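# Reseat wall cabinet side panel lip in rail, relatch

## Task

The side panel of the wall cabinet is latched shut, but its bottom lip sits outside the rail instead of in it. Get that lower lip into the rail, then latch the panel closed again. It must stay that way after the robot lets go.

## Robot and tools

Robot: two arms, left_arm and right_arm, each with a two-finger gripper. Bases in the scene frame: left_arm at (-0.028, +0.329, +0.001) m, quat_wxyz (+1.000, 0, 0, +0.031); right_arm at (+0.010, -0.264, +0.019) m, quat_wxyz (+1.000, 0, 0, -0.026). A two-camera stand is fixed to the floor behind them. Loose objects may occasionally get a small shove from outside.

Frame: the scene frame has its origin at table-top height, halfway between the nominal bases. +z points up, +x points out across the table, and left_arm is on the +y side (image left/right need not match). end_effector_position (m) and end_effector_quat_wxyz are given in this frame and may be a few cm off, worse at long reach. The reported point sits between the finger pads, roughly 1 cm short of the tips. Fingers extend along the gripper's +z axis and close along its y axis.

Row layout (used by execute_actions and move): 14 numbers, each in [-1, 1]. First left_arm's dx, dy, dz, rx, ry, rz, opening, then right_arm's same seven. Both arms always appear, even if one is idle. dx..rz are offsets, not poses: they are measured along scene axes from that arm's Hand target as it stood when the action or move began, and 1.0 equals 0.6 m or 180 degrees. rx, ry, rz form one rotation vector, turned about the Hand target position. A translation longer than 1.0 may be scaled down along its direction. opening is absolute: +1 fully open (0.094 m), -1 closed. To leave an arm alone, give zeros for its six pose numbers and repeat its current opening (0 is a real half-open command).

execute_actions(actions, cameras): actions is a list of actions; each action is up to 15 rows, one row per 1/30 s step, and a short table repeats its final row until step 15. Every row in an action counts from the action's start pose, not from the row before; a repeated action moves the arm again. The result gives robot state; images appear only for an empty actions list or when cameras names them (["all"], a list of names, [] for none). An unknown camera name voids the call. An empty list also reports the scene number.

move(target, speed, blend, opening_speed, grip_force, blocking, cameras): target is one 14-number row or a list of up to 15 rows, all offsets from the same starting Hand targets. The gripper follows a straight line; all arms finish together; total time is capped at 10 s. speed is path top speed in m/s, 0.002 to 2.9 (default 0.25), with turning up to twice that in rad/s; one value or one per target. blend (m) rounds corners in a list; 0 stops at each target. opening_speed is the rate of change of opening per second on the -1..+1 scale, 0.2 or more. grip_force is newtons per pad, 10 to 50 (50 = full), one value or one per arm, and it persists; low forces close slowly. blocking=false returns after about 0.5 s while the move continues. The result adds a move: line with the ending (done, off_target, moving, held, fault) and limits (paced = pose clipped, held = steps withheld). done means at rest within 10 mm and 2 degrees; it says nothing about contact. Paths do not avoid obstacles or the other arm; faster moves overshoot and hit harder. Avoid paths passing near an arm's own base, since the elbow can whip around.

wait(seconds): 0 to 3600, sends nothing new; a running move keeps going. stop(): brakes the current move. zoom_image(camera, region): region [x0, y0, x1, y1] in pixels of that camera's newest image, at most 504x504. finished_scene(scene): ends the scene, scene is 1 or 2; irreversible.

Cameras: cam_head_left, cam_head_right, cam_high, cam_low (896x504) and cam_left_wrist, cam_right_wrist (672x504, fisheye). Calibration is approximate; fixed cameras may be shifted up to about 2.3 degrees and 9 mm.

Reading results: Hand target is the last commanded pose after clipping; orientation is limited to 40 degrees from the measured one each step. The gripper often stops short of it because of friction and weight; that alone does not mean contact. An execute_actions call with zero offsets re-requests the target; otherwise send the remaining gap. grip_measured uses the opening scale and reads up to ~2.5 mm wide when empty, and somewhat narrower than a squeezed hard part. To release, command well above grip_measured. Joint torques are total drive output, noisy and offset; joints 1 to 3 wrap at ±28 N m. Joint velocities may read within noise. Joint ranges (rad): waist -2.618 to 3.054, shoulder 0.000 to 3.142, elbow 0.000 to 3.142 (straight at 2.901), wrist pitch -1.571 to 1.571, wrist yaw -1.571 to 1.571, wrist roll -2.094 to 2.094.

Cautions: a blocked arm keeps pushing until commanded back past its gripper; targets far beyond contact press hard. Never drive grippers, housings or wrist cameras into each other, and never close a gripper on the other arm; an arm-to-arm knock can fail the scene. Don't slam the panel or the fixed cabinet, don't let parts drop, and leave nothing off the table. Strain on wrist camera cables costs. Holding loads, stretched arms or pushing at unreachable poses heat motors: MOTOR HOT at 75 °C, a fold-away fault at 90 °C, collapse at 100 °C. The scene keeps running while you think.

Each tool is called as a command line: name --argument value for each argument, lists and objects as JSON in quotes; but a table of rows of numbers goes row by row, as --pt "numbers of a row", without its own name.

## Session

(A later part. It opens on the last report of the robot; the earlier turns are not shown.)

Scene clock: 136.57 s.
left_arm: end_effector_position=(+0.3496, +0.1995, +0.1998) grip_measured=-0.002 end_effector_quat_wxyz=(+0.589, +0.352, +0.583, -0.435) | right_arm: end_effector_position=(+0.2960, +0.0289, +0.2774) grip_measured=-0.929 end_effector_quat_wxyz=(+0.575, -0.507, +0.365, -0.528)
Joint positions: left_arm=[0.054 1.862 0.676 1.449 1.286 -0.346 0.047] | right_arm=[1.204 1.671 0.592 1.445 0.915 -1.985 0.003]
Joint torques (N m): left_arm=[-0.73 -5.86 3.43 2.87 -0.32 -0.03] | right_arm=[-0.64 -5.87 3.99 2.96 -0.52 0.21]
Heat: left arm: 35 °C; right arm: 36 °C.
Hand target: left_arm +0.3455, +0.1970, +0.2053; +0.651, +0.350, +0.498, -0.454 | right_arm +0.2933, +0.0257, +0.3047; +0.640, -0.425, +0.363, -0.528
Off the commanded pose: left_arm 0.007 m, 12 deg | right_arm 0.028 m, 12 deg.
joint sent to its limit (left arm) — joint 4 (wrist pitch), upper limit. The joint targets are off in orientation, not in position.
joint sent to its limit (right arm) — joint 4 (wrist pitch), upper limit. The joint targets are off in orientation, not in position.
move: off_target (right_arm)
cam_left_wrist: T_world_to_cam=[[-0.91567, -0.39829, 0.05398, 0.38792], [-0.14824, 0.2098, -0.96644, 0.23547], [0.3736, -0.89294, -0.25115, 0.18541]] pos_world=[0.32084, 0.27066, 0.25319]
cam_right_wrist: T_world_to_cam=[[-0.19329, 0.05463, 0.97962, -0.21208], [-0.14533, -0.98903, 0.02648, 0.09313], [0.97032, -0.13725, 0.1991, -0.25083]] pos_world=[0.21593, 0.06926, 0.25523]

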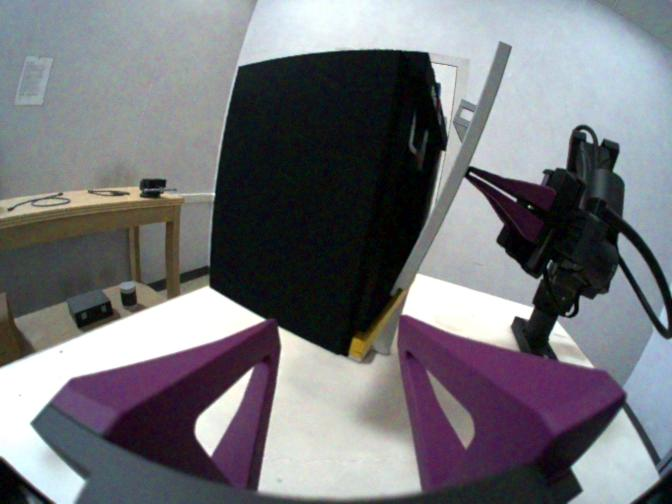

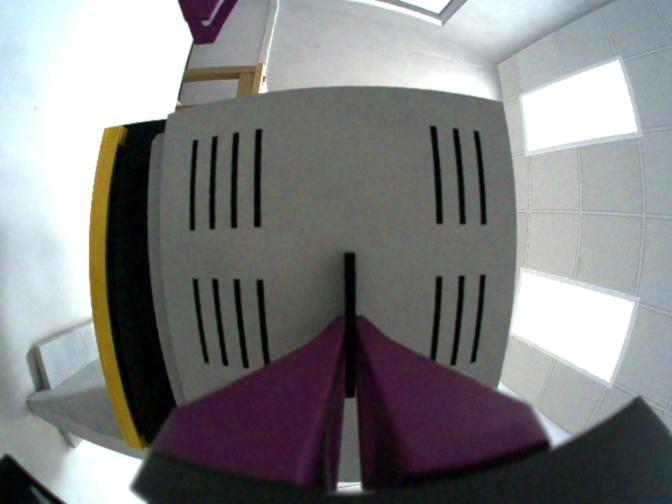

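move --target '[0,0,0,0,0,0,0,0.021,-0.007,-0.028,0.012,-0.012,0,-1]' --speed 0.05 --cameras '["cam_left_wrist","cam_right_wrist"]'

zoom_image --camera "cam_left_wrist" --region '[320, 260, 440, 380]'

zoom_image --camera "cam_right_wrist" --region '[60, 80, 260, 280]'

Scene clock: 152.27 s.
left_arm: end_effector_position=(+0.3496, +0.1995, +0.1998) grip_measured=-0.002 end_effector_quat_wxyz=(+0.589, +0.352, +0.583, -0.435) | right_arm: end_effector_position=(+0.3081, +0.0253, +0.2619) grip_measured=-0.929 end_effector_quat_wxyz=(+0.579, -0.507, +0.378, -0.514)
Joint positions: left_arm=[0.054 1.862 0.676 1.449 1.286 -0.346 0.047] | right_arm=[1.161 1.707 0.581 1.445 0.88 -1.906 0.003]
Joint torques (N m): left_arm=[-0.73 -5.87 3.43 2.85 -0.32 -0.03] | right_arm=[-0.69 -6.15 3.59 3.01 -0.47 0.22]
Heat: left arm: 36 °C; right arm: 37 °C.
Hand target: left_arm +0.3455, +0.1970, +0.2053; +0.651, +0.350, +0.498, -0.454 | right_arm +0.3059, +0.0215, +0.2880; +0.655, -0.403, +0.360, -0.529
Off the commanded pose: left_arm 0.007 m, 12 deg | right_arm 0.026 m, 15 deg.
joint sent to its limit (left arm) — joint 4 (wrist pitch), upper limit. The joint targets are off in orientation, not in position.
joint sent to its limit (right arm) — joint 4 (wrist pitch), upper limit. The joint targets are off in orientation, not in position.
move: off_target (right_arm)
cam_left_wrist: T_world_to_cam=[[-0.91567, -0.39829, 0.05398, 0.38792], [-0.14824, 0.2098, -0.96644, 0.23547], [0.3736, -0.89294, -0.25115, 0.18541]] pos_world=[0.32084, 0.27066, 0.25319]
cam_right_wrist: T_world_to_cam=[[-0.16863, 0.02595, 0.98534, -0.20275], [-0.1377, -0.99047, 0.00252, 0.09568], [0.97601, -0.13526, 0.17059, -0.2543]] pos_world=[0.22719, 0.06563, 0.24292]

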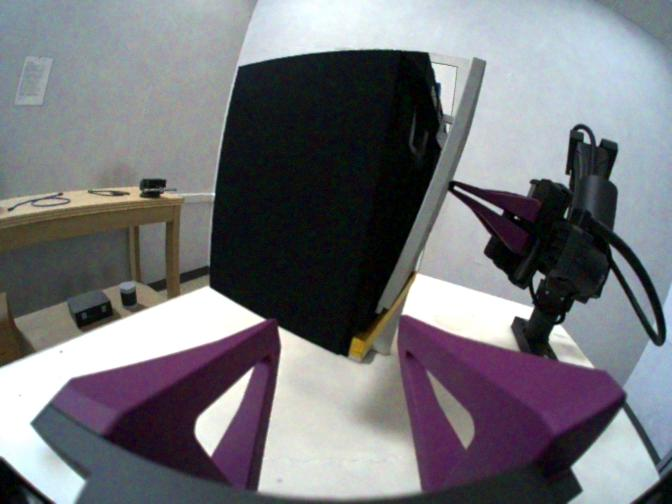

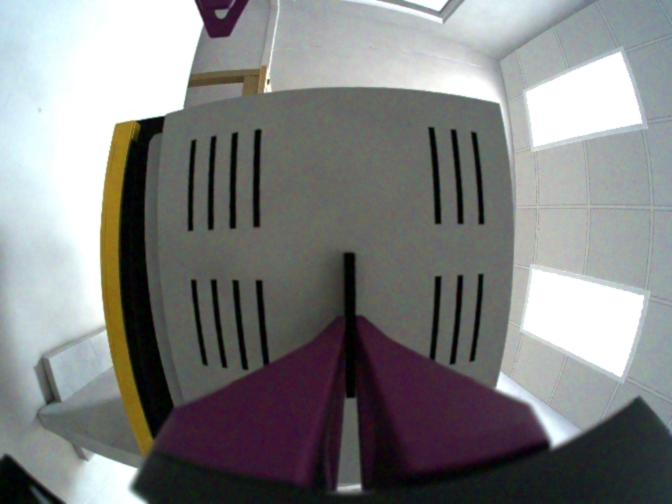

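Scaled by 4.200 from the camera's image (finer frame: 960x720).

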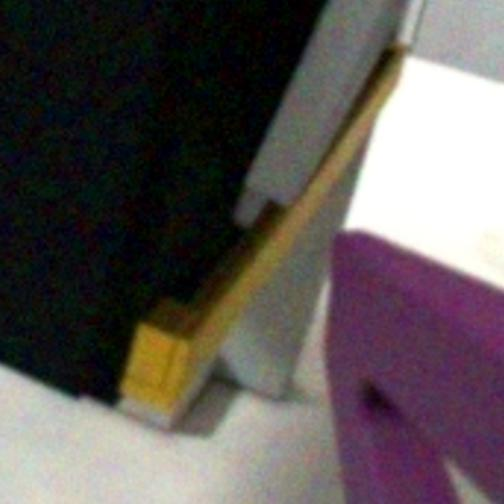

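Scaled by 2.520 from the camera's image (finer frame: 960x720).

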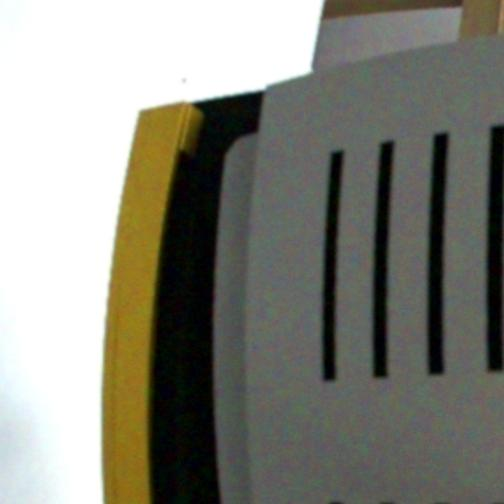

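move --pt "0 0 0 0 0 0 0 0.008 0 -0.006 0 0 0 -1" --pt "0 0 0 0 0 0 0 0.008 0 -0.02 0 0 0 -1" --speed 0.04 --cameras '["cam_left_wrist","cam_right_wrist"]'

zoom_image --camera "cam_left_wrist" --region '[320, 260, 440, 380]'

zoom_image --camera "cam_right_wrist" --region '[60, 80, 260, 280]'

Scene clock: 161.30 s.
left_arm: end_effector_position=(+0.3496, +0.1995, +0.1998) grip_measured=-0.002 end_effector_quat_wxyz=(+0.589, +0.352, +0.583, -0.435) | right_arm: end_effector_position=(+0.3096, +0.0288, +0.2512) grip_measured=-0.929 end_effector_quat_wxyz=(+0.579, -0.516, +0.376, -0.507)
Joint positions: left_arm=[0.054 1.862 0.676 1.449 1.286 -0.346 0.047] | right_arm=[1.157 1.732 0.575 1.445 0.862 -1.881 0.003]
Joint torques (N m): left_arm=[-0.7 -5.91 3.44 2.85 -0.31 -0.04] | right_arm=[-1.32 -6.02 3.47 3.03 -0.32 0.25]
Heat: left arm: 36 °C; right arm: 38 °C.
Hand target: left_arm +0.3455, +0.1970, +0.2053; +0.651, +0.350, +0.498, -0.454 | right_arm +0.3107, +0.0216, +0.2759; +0.655, -0.403, +0.360, -0.529
Off the commanded pose: left_arm 0.007 m, 12 deg | right_arm 0.026 m, 16 deg.
joint sent to its limit (left arm) — joint 4 (wrist pitch), upper limit. The joint targets are off in orientation, not in position.
joint sent to its limit (right arm) — joint 4 (wrist pitch), upper limit. The joint targets are off in orientation, not in position.
move: off_target (right_arm)
cam_left_wrist: T_world_to_cam=[[-0.91567, -0.39829, 0.05398, 0.38792], [-0.14824, 0.2098, -0.96644, 0.23547], [0.3736, -0.89294, -0.25115, 0.18541]] pos_world=[0.32084, 0.27066, 0.25319]
cam_right_wrist: T_world_to_cam=[[-0.15514, 0.02976, 0.98744, -0.19686], [-0.12093, -0.9926, 0.01092, 0.09217], [0.98046, -0.11772, 0.15759, -0.25207]] pos_world=[0.22776, 0.06767, 0.23311]

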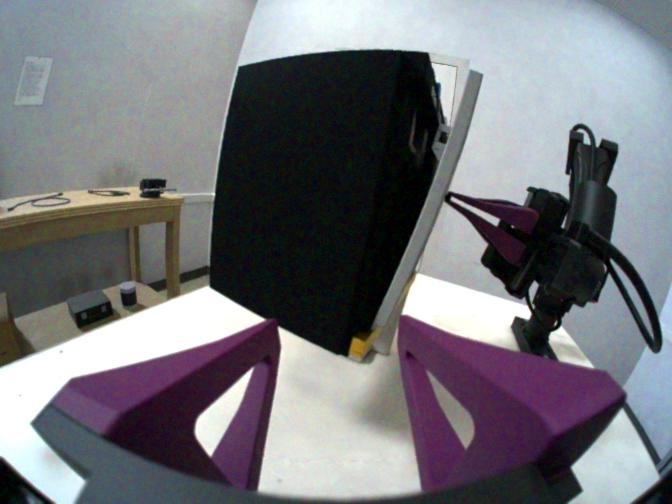

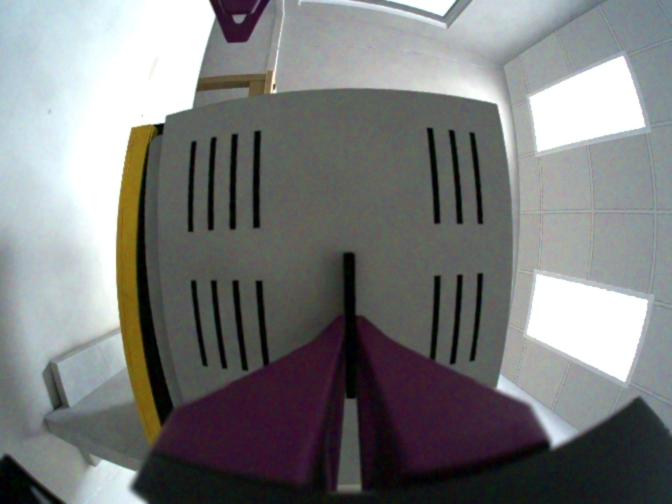

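Scaled by 4.200 from the camera's image (finer frame: 960x720).

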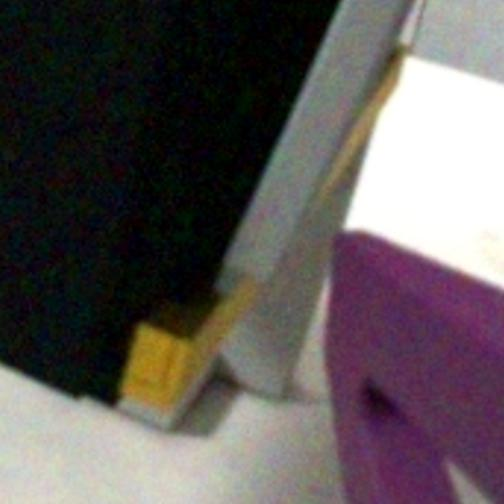

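Scaled by 2.520 from the camera's image (finer frame: 960x720).

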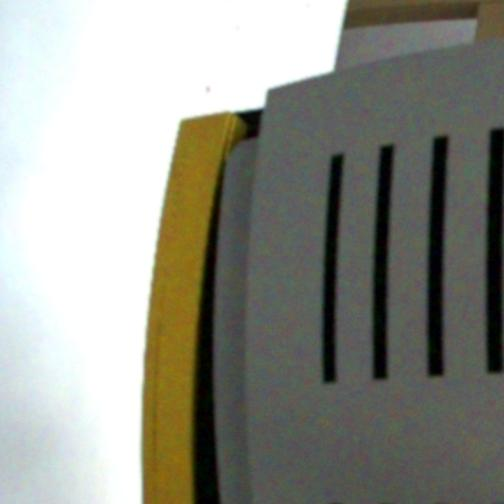

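move --pt "0 0 0 0 0 0 0 0 -0.01 0.004 0.014 0 0 -1" --pt "0 0 0 0 0 0 0 0.0 -0.01 -0.02 0.014 0 0 -1" --speed 0.04 --cameras '["cam_left_wrist","cam_right_wrist"]'

zoom_image --camera "cam_left_wrist" --region '[320, 260, 440, 380]'

zoom_image --camera "cam_right_wrist" --region '[60, 80, 260, 280]'

Scene clock: 173.13 s.
left_arm: end_effector_position=(+0.3496, +0.1995, +0.1998) grip_measured=-0.002 end_effector_quat_wxyz=(+0.589, +0.352, +0.583, -0.435) | right_arm: end_effector_position=(+0.3117, +0.0216, +0.2444) grip_measured=-0.929 end_effector_quat_wxyz=(+0.586, -0.506, +0.397, -0.492)
Joint positions: left_arm=[0.054 1.862 0.676 1.449 1.286 -0.346 0.047] | right_arm=[1.146 1.732 0.554 1.446 0.869 -1.812 0.003]
Joint torques (N m): left_arm=[-0.77 -5.87 3.41 2.86 -0.31 -0.01] | right_arm=[-0.62 -5.37 3.1 3.04 -0.18 0.24]
Heat: left arm: 37 °C; right arm: 39 °C.
Hand target: left_arm +0.3455, +0.1970, +0.2053; +0.651, +0.350, +0.498, -0.454 | right_arm +0.3107, +0.0156, +0.2640; +0.663, -0.388, +0.372, -0.521
Off the commanded pose: left_arm 0.007 m, 12 deg | right_arm 0.020 m, 17 deg.
joint sent to its limit (left arm) — joint 4 (wrist pitch), upper limit. The joint targets are off in orientation, not in position.
joint sent to its limit (right arm) — joint 4 (wrist pitch), upper limit. The joint targets are off in orientation, not in position.
move: off_target (right_arm)
cam_left_wrist: T_world_to_cam=[[-0.91567, -0.39829, 0.05398, 0.38792], [-0.14824, 0.2098, -0.96644, 0.23547], [0.3736, -0.89294, -0.25115, 0.18541]] pos_world=[0.32084, 0.27066, 0.25319]
cam_right_wrist: T_world_to_cam=[[-0.13043, -0.01999, 0.99126, -0.19722], [-0.12643, -0.9913, -0.03663, 0.09863], [0.98336, -0.1301, 0.12677, -0.24704]] pos_world=[0.22968, 0.06169, 0.23043]

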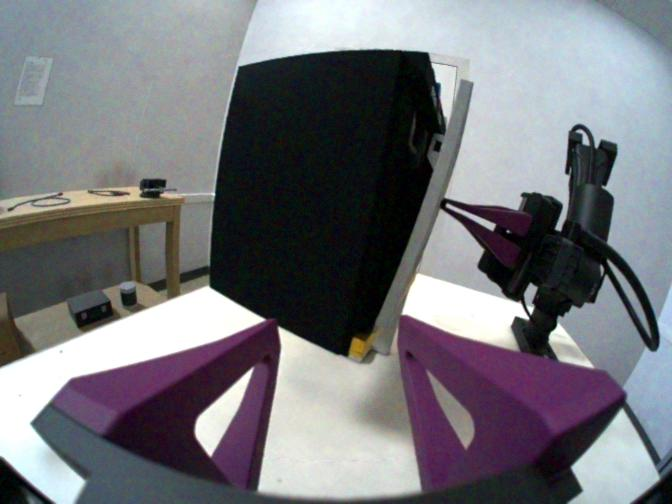

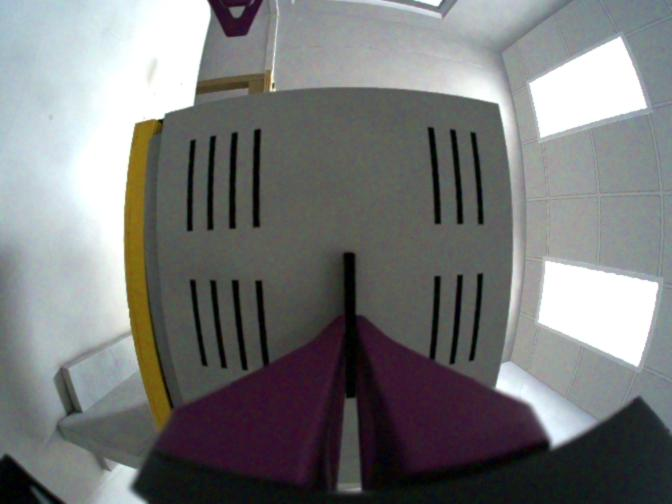

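Scaled by 4.200 from the camera's image (finer frame: 960x720).

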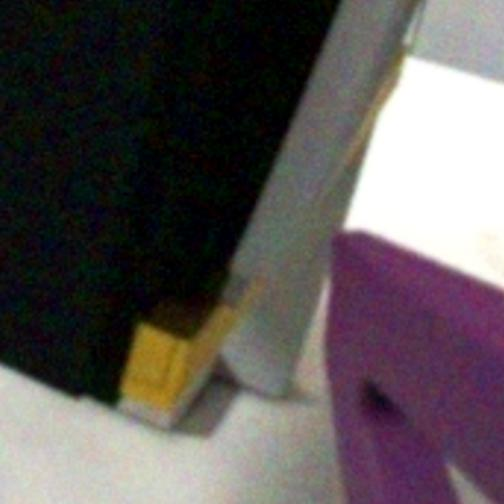

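Scaled by 2.520 from the camera's image (finer frame: 960x720).

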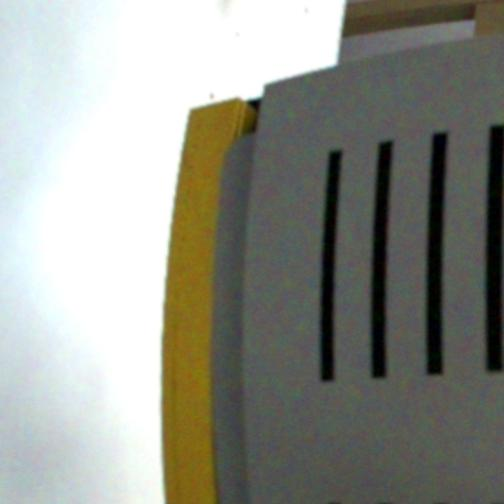

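move --pt "0 0 0 0 0 0 0 0.008 0.006 0 -0.01 0.07 0 -1" --pt "0 0 0 0 0 0 0 0.016 0.008 -0.008 -0.01 0.115 0 -1" --pt "0 0 0 0 0 0 0 0.006 0.008 -0.035 -0.01 0.115 0 -1" --speed 0.05 --cameras '["cam_left_wrist","cam_right_wrist"]'

zoom_image --camera "cam_left_wrist" --region '[320, 260, 440, 380]'

zoom_image --camera "cam_right_wrist" --region '[100, 60, 600, 420]'

Scene clock: 185.10 s.
left_arm: end_effector_position=(+0.3496, +0.1995, +0.1998) grip_measured=-0.002 end_effector_quat_wxyz=(+0.589, +0.352, +0.583, -0.435) | right_arm: end_effector_position=(+0.3178, +0.0188, +0.2358) grip_measured=-0.929 end_effector_quat_wxyz=(+0.549, -0.516, +0.462, -0.468)
Joint positions: left_arm=[0.054 1.862 0.676 1.449 1.286 -0.346 0.047] | right_arm=[1.156 1.644 0.623 1.092 0.968 -1.606 0.003]
Joint torques (N m): left_arm=[-0.68 -5.91 3.41 2.85 -0.31 -0.03] | right_arm=[0.83 -5.26 3.33 2.45 0.07 0.47]
Heat: left arm: 38 °C; right arm: 38 °C.
Hand target: left_arm +0.3455, +0.1970, +0.2053; +0.651, +0.350, +0.498, -0.454 | right_arm +0.3143, +0.0204, +0.2430; +0.580, -0.486, +0.477, -0.448
Off the commanded pose: left_arm 0.007 m, 12 deg | right_arm 0.008 m, 6 deg.
joint sent to its limit (left arm) — joint 4 (wrist pitch), upper limit. The joint targets are off in orientation, not in position.
move: off_target (right_arm)
cam_left_wrist: T_world_to_cam=[[-0.91567, -0.39829, 0.05398, 0.38792], [-0.14824, 0.2098, -0.96644, 0.23547], [0.3736, -0.89294, -0.25115, 0.18541]] pos_world=[0.32084, 0.27066, 0.25319]
cam_right_wrist: T_world_to_cam=[[0.00613, -0.04999, 0.99873, -0.23251], [-0.19667, -0.9793, -0.04781, 0.12103], [0.98045, -0.19612, -0.01584, -0.21657]] pos_world=[0.23756, 0.06443, 0.23458]

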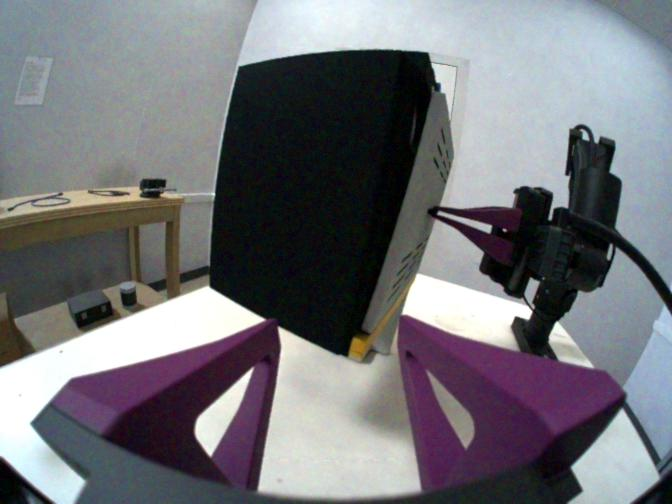

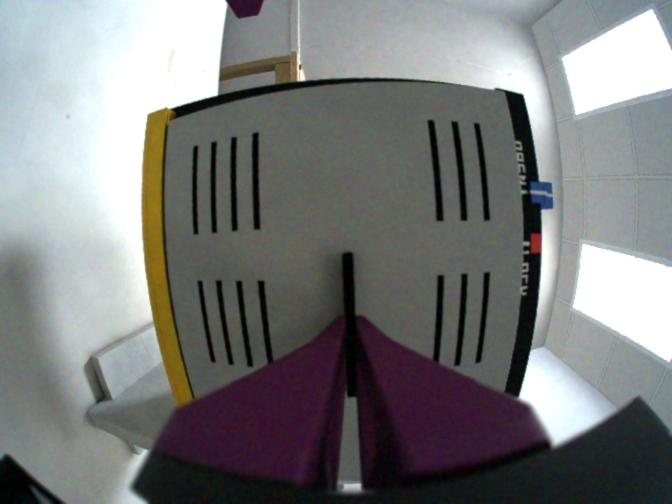

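Scaled by 4.200 from the camera's image (finer frame: 960x720).

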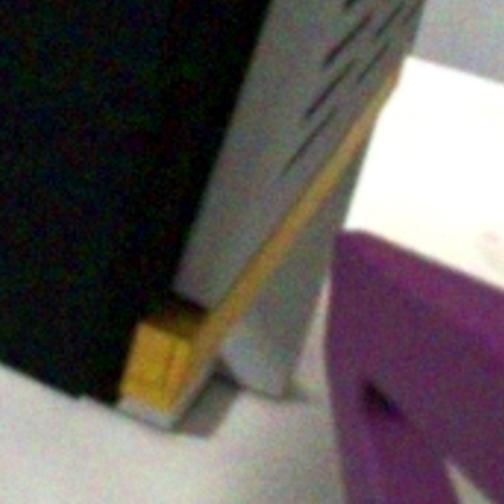

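Scaled by 1.008 from the camera's image (finer frame: 960x720).

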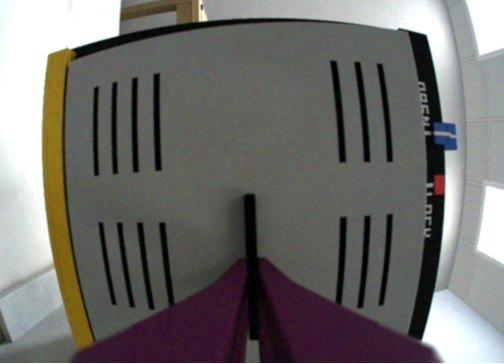

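move --pt "-0.207 0.063 0.165 0.126 0.115 0.113 0 0.045 -0.003 0.008 0.005 0.05 0 -1" --pt "-0.1375 -0.037 0.365 0.252 0.231 0.226 0 0.045 -0.003 0.008 0.005 0.05 0 -1" --pt "-0.005 -0.186 0.325 0.252 0.231 0.226 -0.2 0.045 -0.003 0.008 0.005 0.05 0 -1" --blend 0.03 --cameras '["cam_left_wrist","cam_right_wrist"]'

zoom_image --camera "cam_left_wrist" --region '[200, 200, 500, 500]'

Scene clock: 195.53 s.
left_arm: end_effector_position=(+0.3403, +0.0873, +0.4009) grip_measured=-0.198 end_effector_quat_wxyz=(+0.382, +0.206, +0.896, -0.088) | right_arm: end_effector_position=(+0.3277, +0.0168, +0.2370) grip_measured=-0.929 end_effector_quat_wxyz=(+0.522, -0.534, +0.506, -0.432)
Joint positions: left_arm=[-0.698 1.998 2.777 -1.552 -0.131 -0.128 0.038] | right_arm=[1.126 1.549 0.72 0.688 0.948 -1.389 0.003]
Joint torques (N m): left_arm=[-0.51 -6.9 6.74 1.38 -0.23 -0.12] | right_arm=[-3.11 -5.68 6.84 1.71 -0.49 0.61]
Heat: left arm: 37 °C; right arm: 36 °C.
Hand target: left_arm +0.3425, +0.0854, +0.4004; +0.374, +0.201, +0.902, -0.083 | right_arm +0.3413, +0.0185, +0.2478; +0.544, -0.515, +0.524, -0.405
Off the commanded pose: left_arm 0.003 m, 1 deg | right_arm 0.017 m, 5 deg.
joint sent to its limit (left arm) — joint 4 (wrist pitch), lower limit. The joint targets still meet the commanded pose.
move: off_target (right_arm)
cam_left_wrist: T_world_to_cam=[[-0.44709, -0.8934, -0.04421, 0.24705], [-0.78415, 0.41524, -0.46117, 0.44788], [0.43037, -0.17152, -0.88621, 0.31148]] pos_world=[0.32761, 0.08816, 0.49351]
cam_right_wrist: T_world_to_cam=[[0.13163, -0.07861, 0.98818, -0.27199], [-0.21716, -0.97493, -0.04863, 0.12782], [0.96722, -0.20819, -0.1454, -0.19144]] pos_world=[0.24873, 0.06338, 0.24716]

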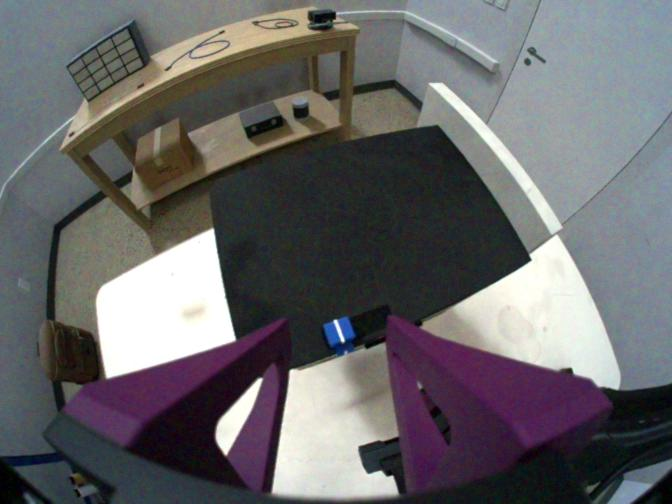

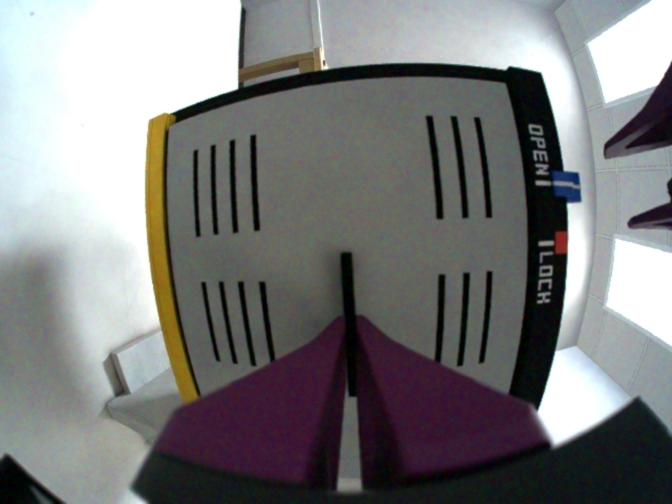

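Scaled by 1.680 from the camera's image (finer frame: 960x720).

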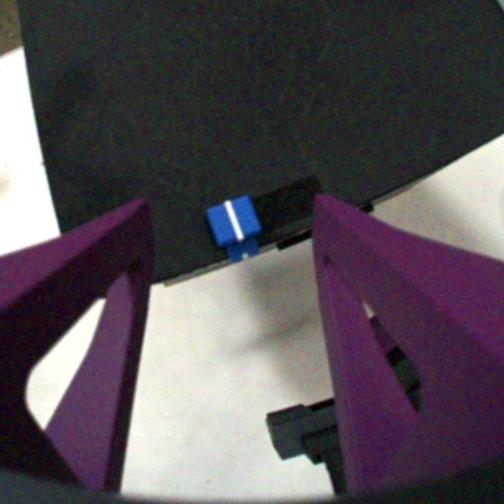

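move --pt "0.023 -0.004 0.0 0 0 0 -0.2 0 0 0 0 0 0 -1" --pt "0.023 -0.004 -0.055 0 0 0 -0.3 0 0 0 0 0 0 -1" --pt "0.013 -0.15 -0.055 0 0 0 -0.3 0 0 0 0 0 0 -1" --speed 0.09 --cameras '["cam_left_wrist","cam_right_wrist"]'

zoom_image --camera "cam_right_wrist" --region '[400, 60, 640, 420]'

Scene clock: 203.73 s.
left_arm: end_effector_position=(+0.3529, +0.0435, +0.3615) grip_measured=-0.298 end_effector_quat_wxyz=(+0.380, +0.182, +0.907, -0.024) | right_arm: end_effector_position=(+0.3277, +0.0168, +0.2370) grip_measured=-0.929 end_effector_quat_wxyz=(+0.522, -0.534, +0.506, -0.432)
Joint positions: left_arm=[-0.838 2.148 2.834 -1.546 -0.353 -0.247 0.033] | right_arm=[1.126 1.549 0.72 0.688 0.948 -1.389 0.003]
Joint torques (N m): left_arm=[-4.15 -7.39 7.43 2.31 0.79 -0.11] | right_arm=[-3.21 -5.67 6.84 1.69 -0.49 0.61]
Heat: left arm: 36 °C; right arm: 34 °C.
Hand target: left_arm +0.3503, -0.0047, +0.3673; +0.373, +0.201, +0.902, -0.083 | right_arm +0.3413, +0.0185, +0.2478; +0.544, -0.515, +0.524, -0.405
Off the commanded pose: left_arm 0.049 m, 7 deg | right_arm 0.017 m, 5 deg.
elbow stopped short (left arm): the move would have taken joint 3 (elbow) straighter than the controller allows.
move: off_target (left_arm); target 2's new opening was sent with left_arm's hand 0.011 m and 1 deg from that target
cam_left_wrist: T_world_to_cam=[[-0.35918, -0.9229, -0.13875, 0.21621], [-0.81773, 0.38287, -0.42981, 0.45965], [0.4498, -0.04092, -0.89219, 0.25324]] pos_world=[0.33963, 0.03392, 0.4535]
cam_right_wrist: T_world_to_cam=[[0.13163, -0.07861, 0.98818, -0.27199], [-0.21716, -0.97493, -0.04863, 0.12782], [0.96722, -0.20819, -0.1454, -0.19144]] pos_world=[0.24873, 0.06338, 0.24716]

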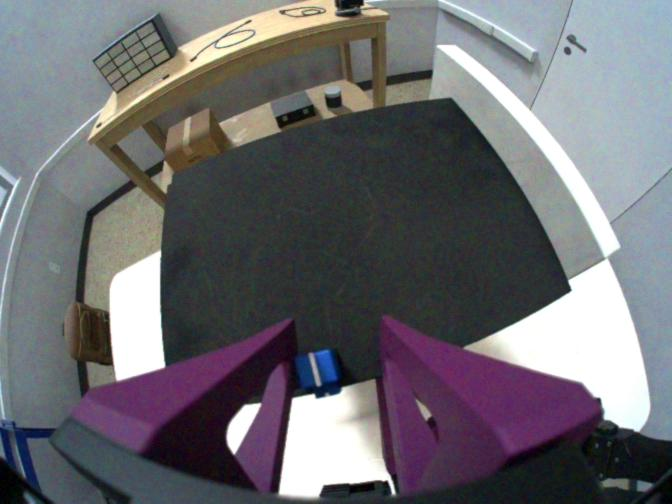

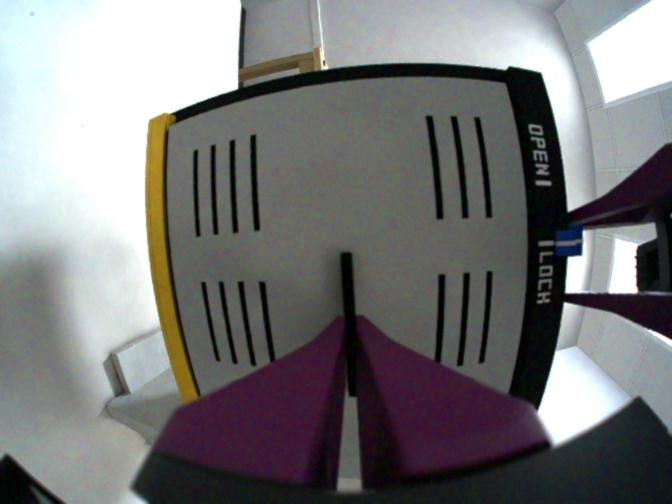

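Scaled by 1.400 from the camera's image (finer frame: 960x720).

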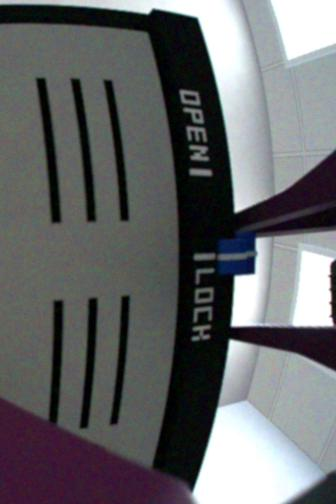

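move --pt "0 -0.03 0 0 0 0 -0.3 0 0 0 0 0 0 -1" --pt "0 0.08 0 0 0 0 -0.3 0 0 0 0 0 0 -1" --pt "-0.03 0.08 0.09 0 0 0 -0.3 -0.04 0 0.01 0 0 0 -1" --pt "-0.08 0.2 0.09 0 0 0 -0.3 -0.03 0 0.01 0 0 0 -0.3" --pt "-0.08 0.2 0.09 0 0 0 -0.3 -0.18 0 0.01 0 0 0 -0.3" --speed 0.1 --cameras '["cam_right_wrist","cam_head_left"]'

Scene clock: 214.07 s.
left_arm: end_effector_position=(+0.3098, +0.1084, +0.4144) grip_measured=-0.298 end_effector_quat_wxyz=(+0.383, +0.197, +0.898, -0.085) | right_arm: end_effector_position=(+0.2363, +0.0226, +0.2440) grip_measured=-0.302 end_effector_quat_wxyz=(+0.531, -0.531, +0.513, -0.415)
Joint positions: left_arm=[-0.711 1.85 2.628 -1.554 -0.154 -0.152 0.033] | right_arm=[1.437 1.4 0.673 0.448 1.233 -1.202 0.033]
Joint torques (N m): left_arm=[0.54 -9.26 3.52 1.4 0.02 0.17] | right_arm=[0.59 -6.72 4.22 1.7 0.31 0.21]
Heat: left arm: 35 °C; right arm: 33 °C.
Hand target: left_arm +0.3022, +0.1153, +0.4213; +0.373, +0.201, +0.902, -0.083 | right_arm +0.2333, +0.0186, +0.2537; +0.544, -0.515, +0.524, -0.405
Off the commanded pose: left_arm 0.012 m, 1 deg | right_arm 0.011 m, 3 deg.
elbow stopped short (left arm): the move would have taken joint 3 (elbow) straighter than the controller allows.
joint sent to its limit (left arm) — joint 4 (wrist pitch), lower limit. The joint targets still meet the commanded pose.
move: off_target (left_arm, right_arm); target 4's new opening was sent with right_arm's hand 0.016 m and 5 deg from that target
cam_right_wrist: T_world_to_cam=[[0.1469, -0.11201, 0.98279, -0.26796], [-0.20353, -0.97573, -0.08078, 0.11871], [0.96798, -0.18816, -0.16614, -0.09634]] pos_world=[0.15678, 0.06769, 0.25693]
Images, in order (width x height): cam_head_left 896x504, cam_right_wrist 672x504.

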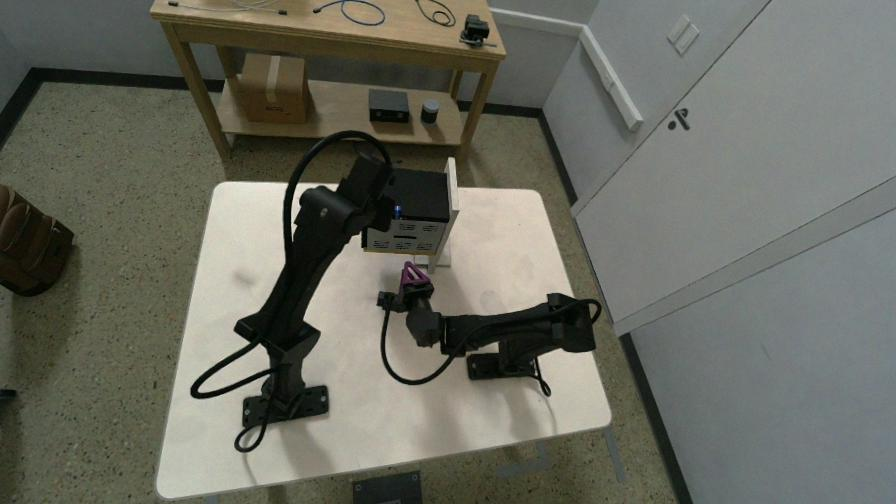

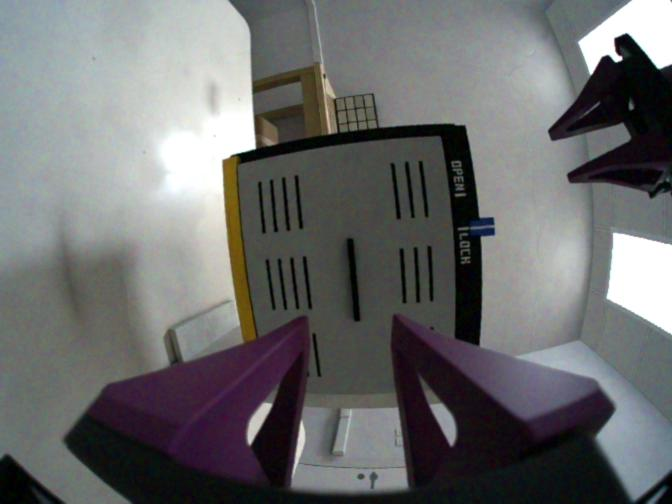

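finished_scene --scene 2

The scene is finished: the task was done.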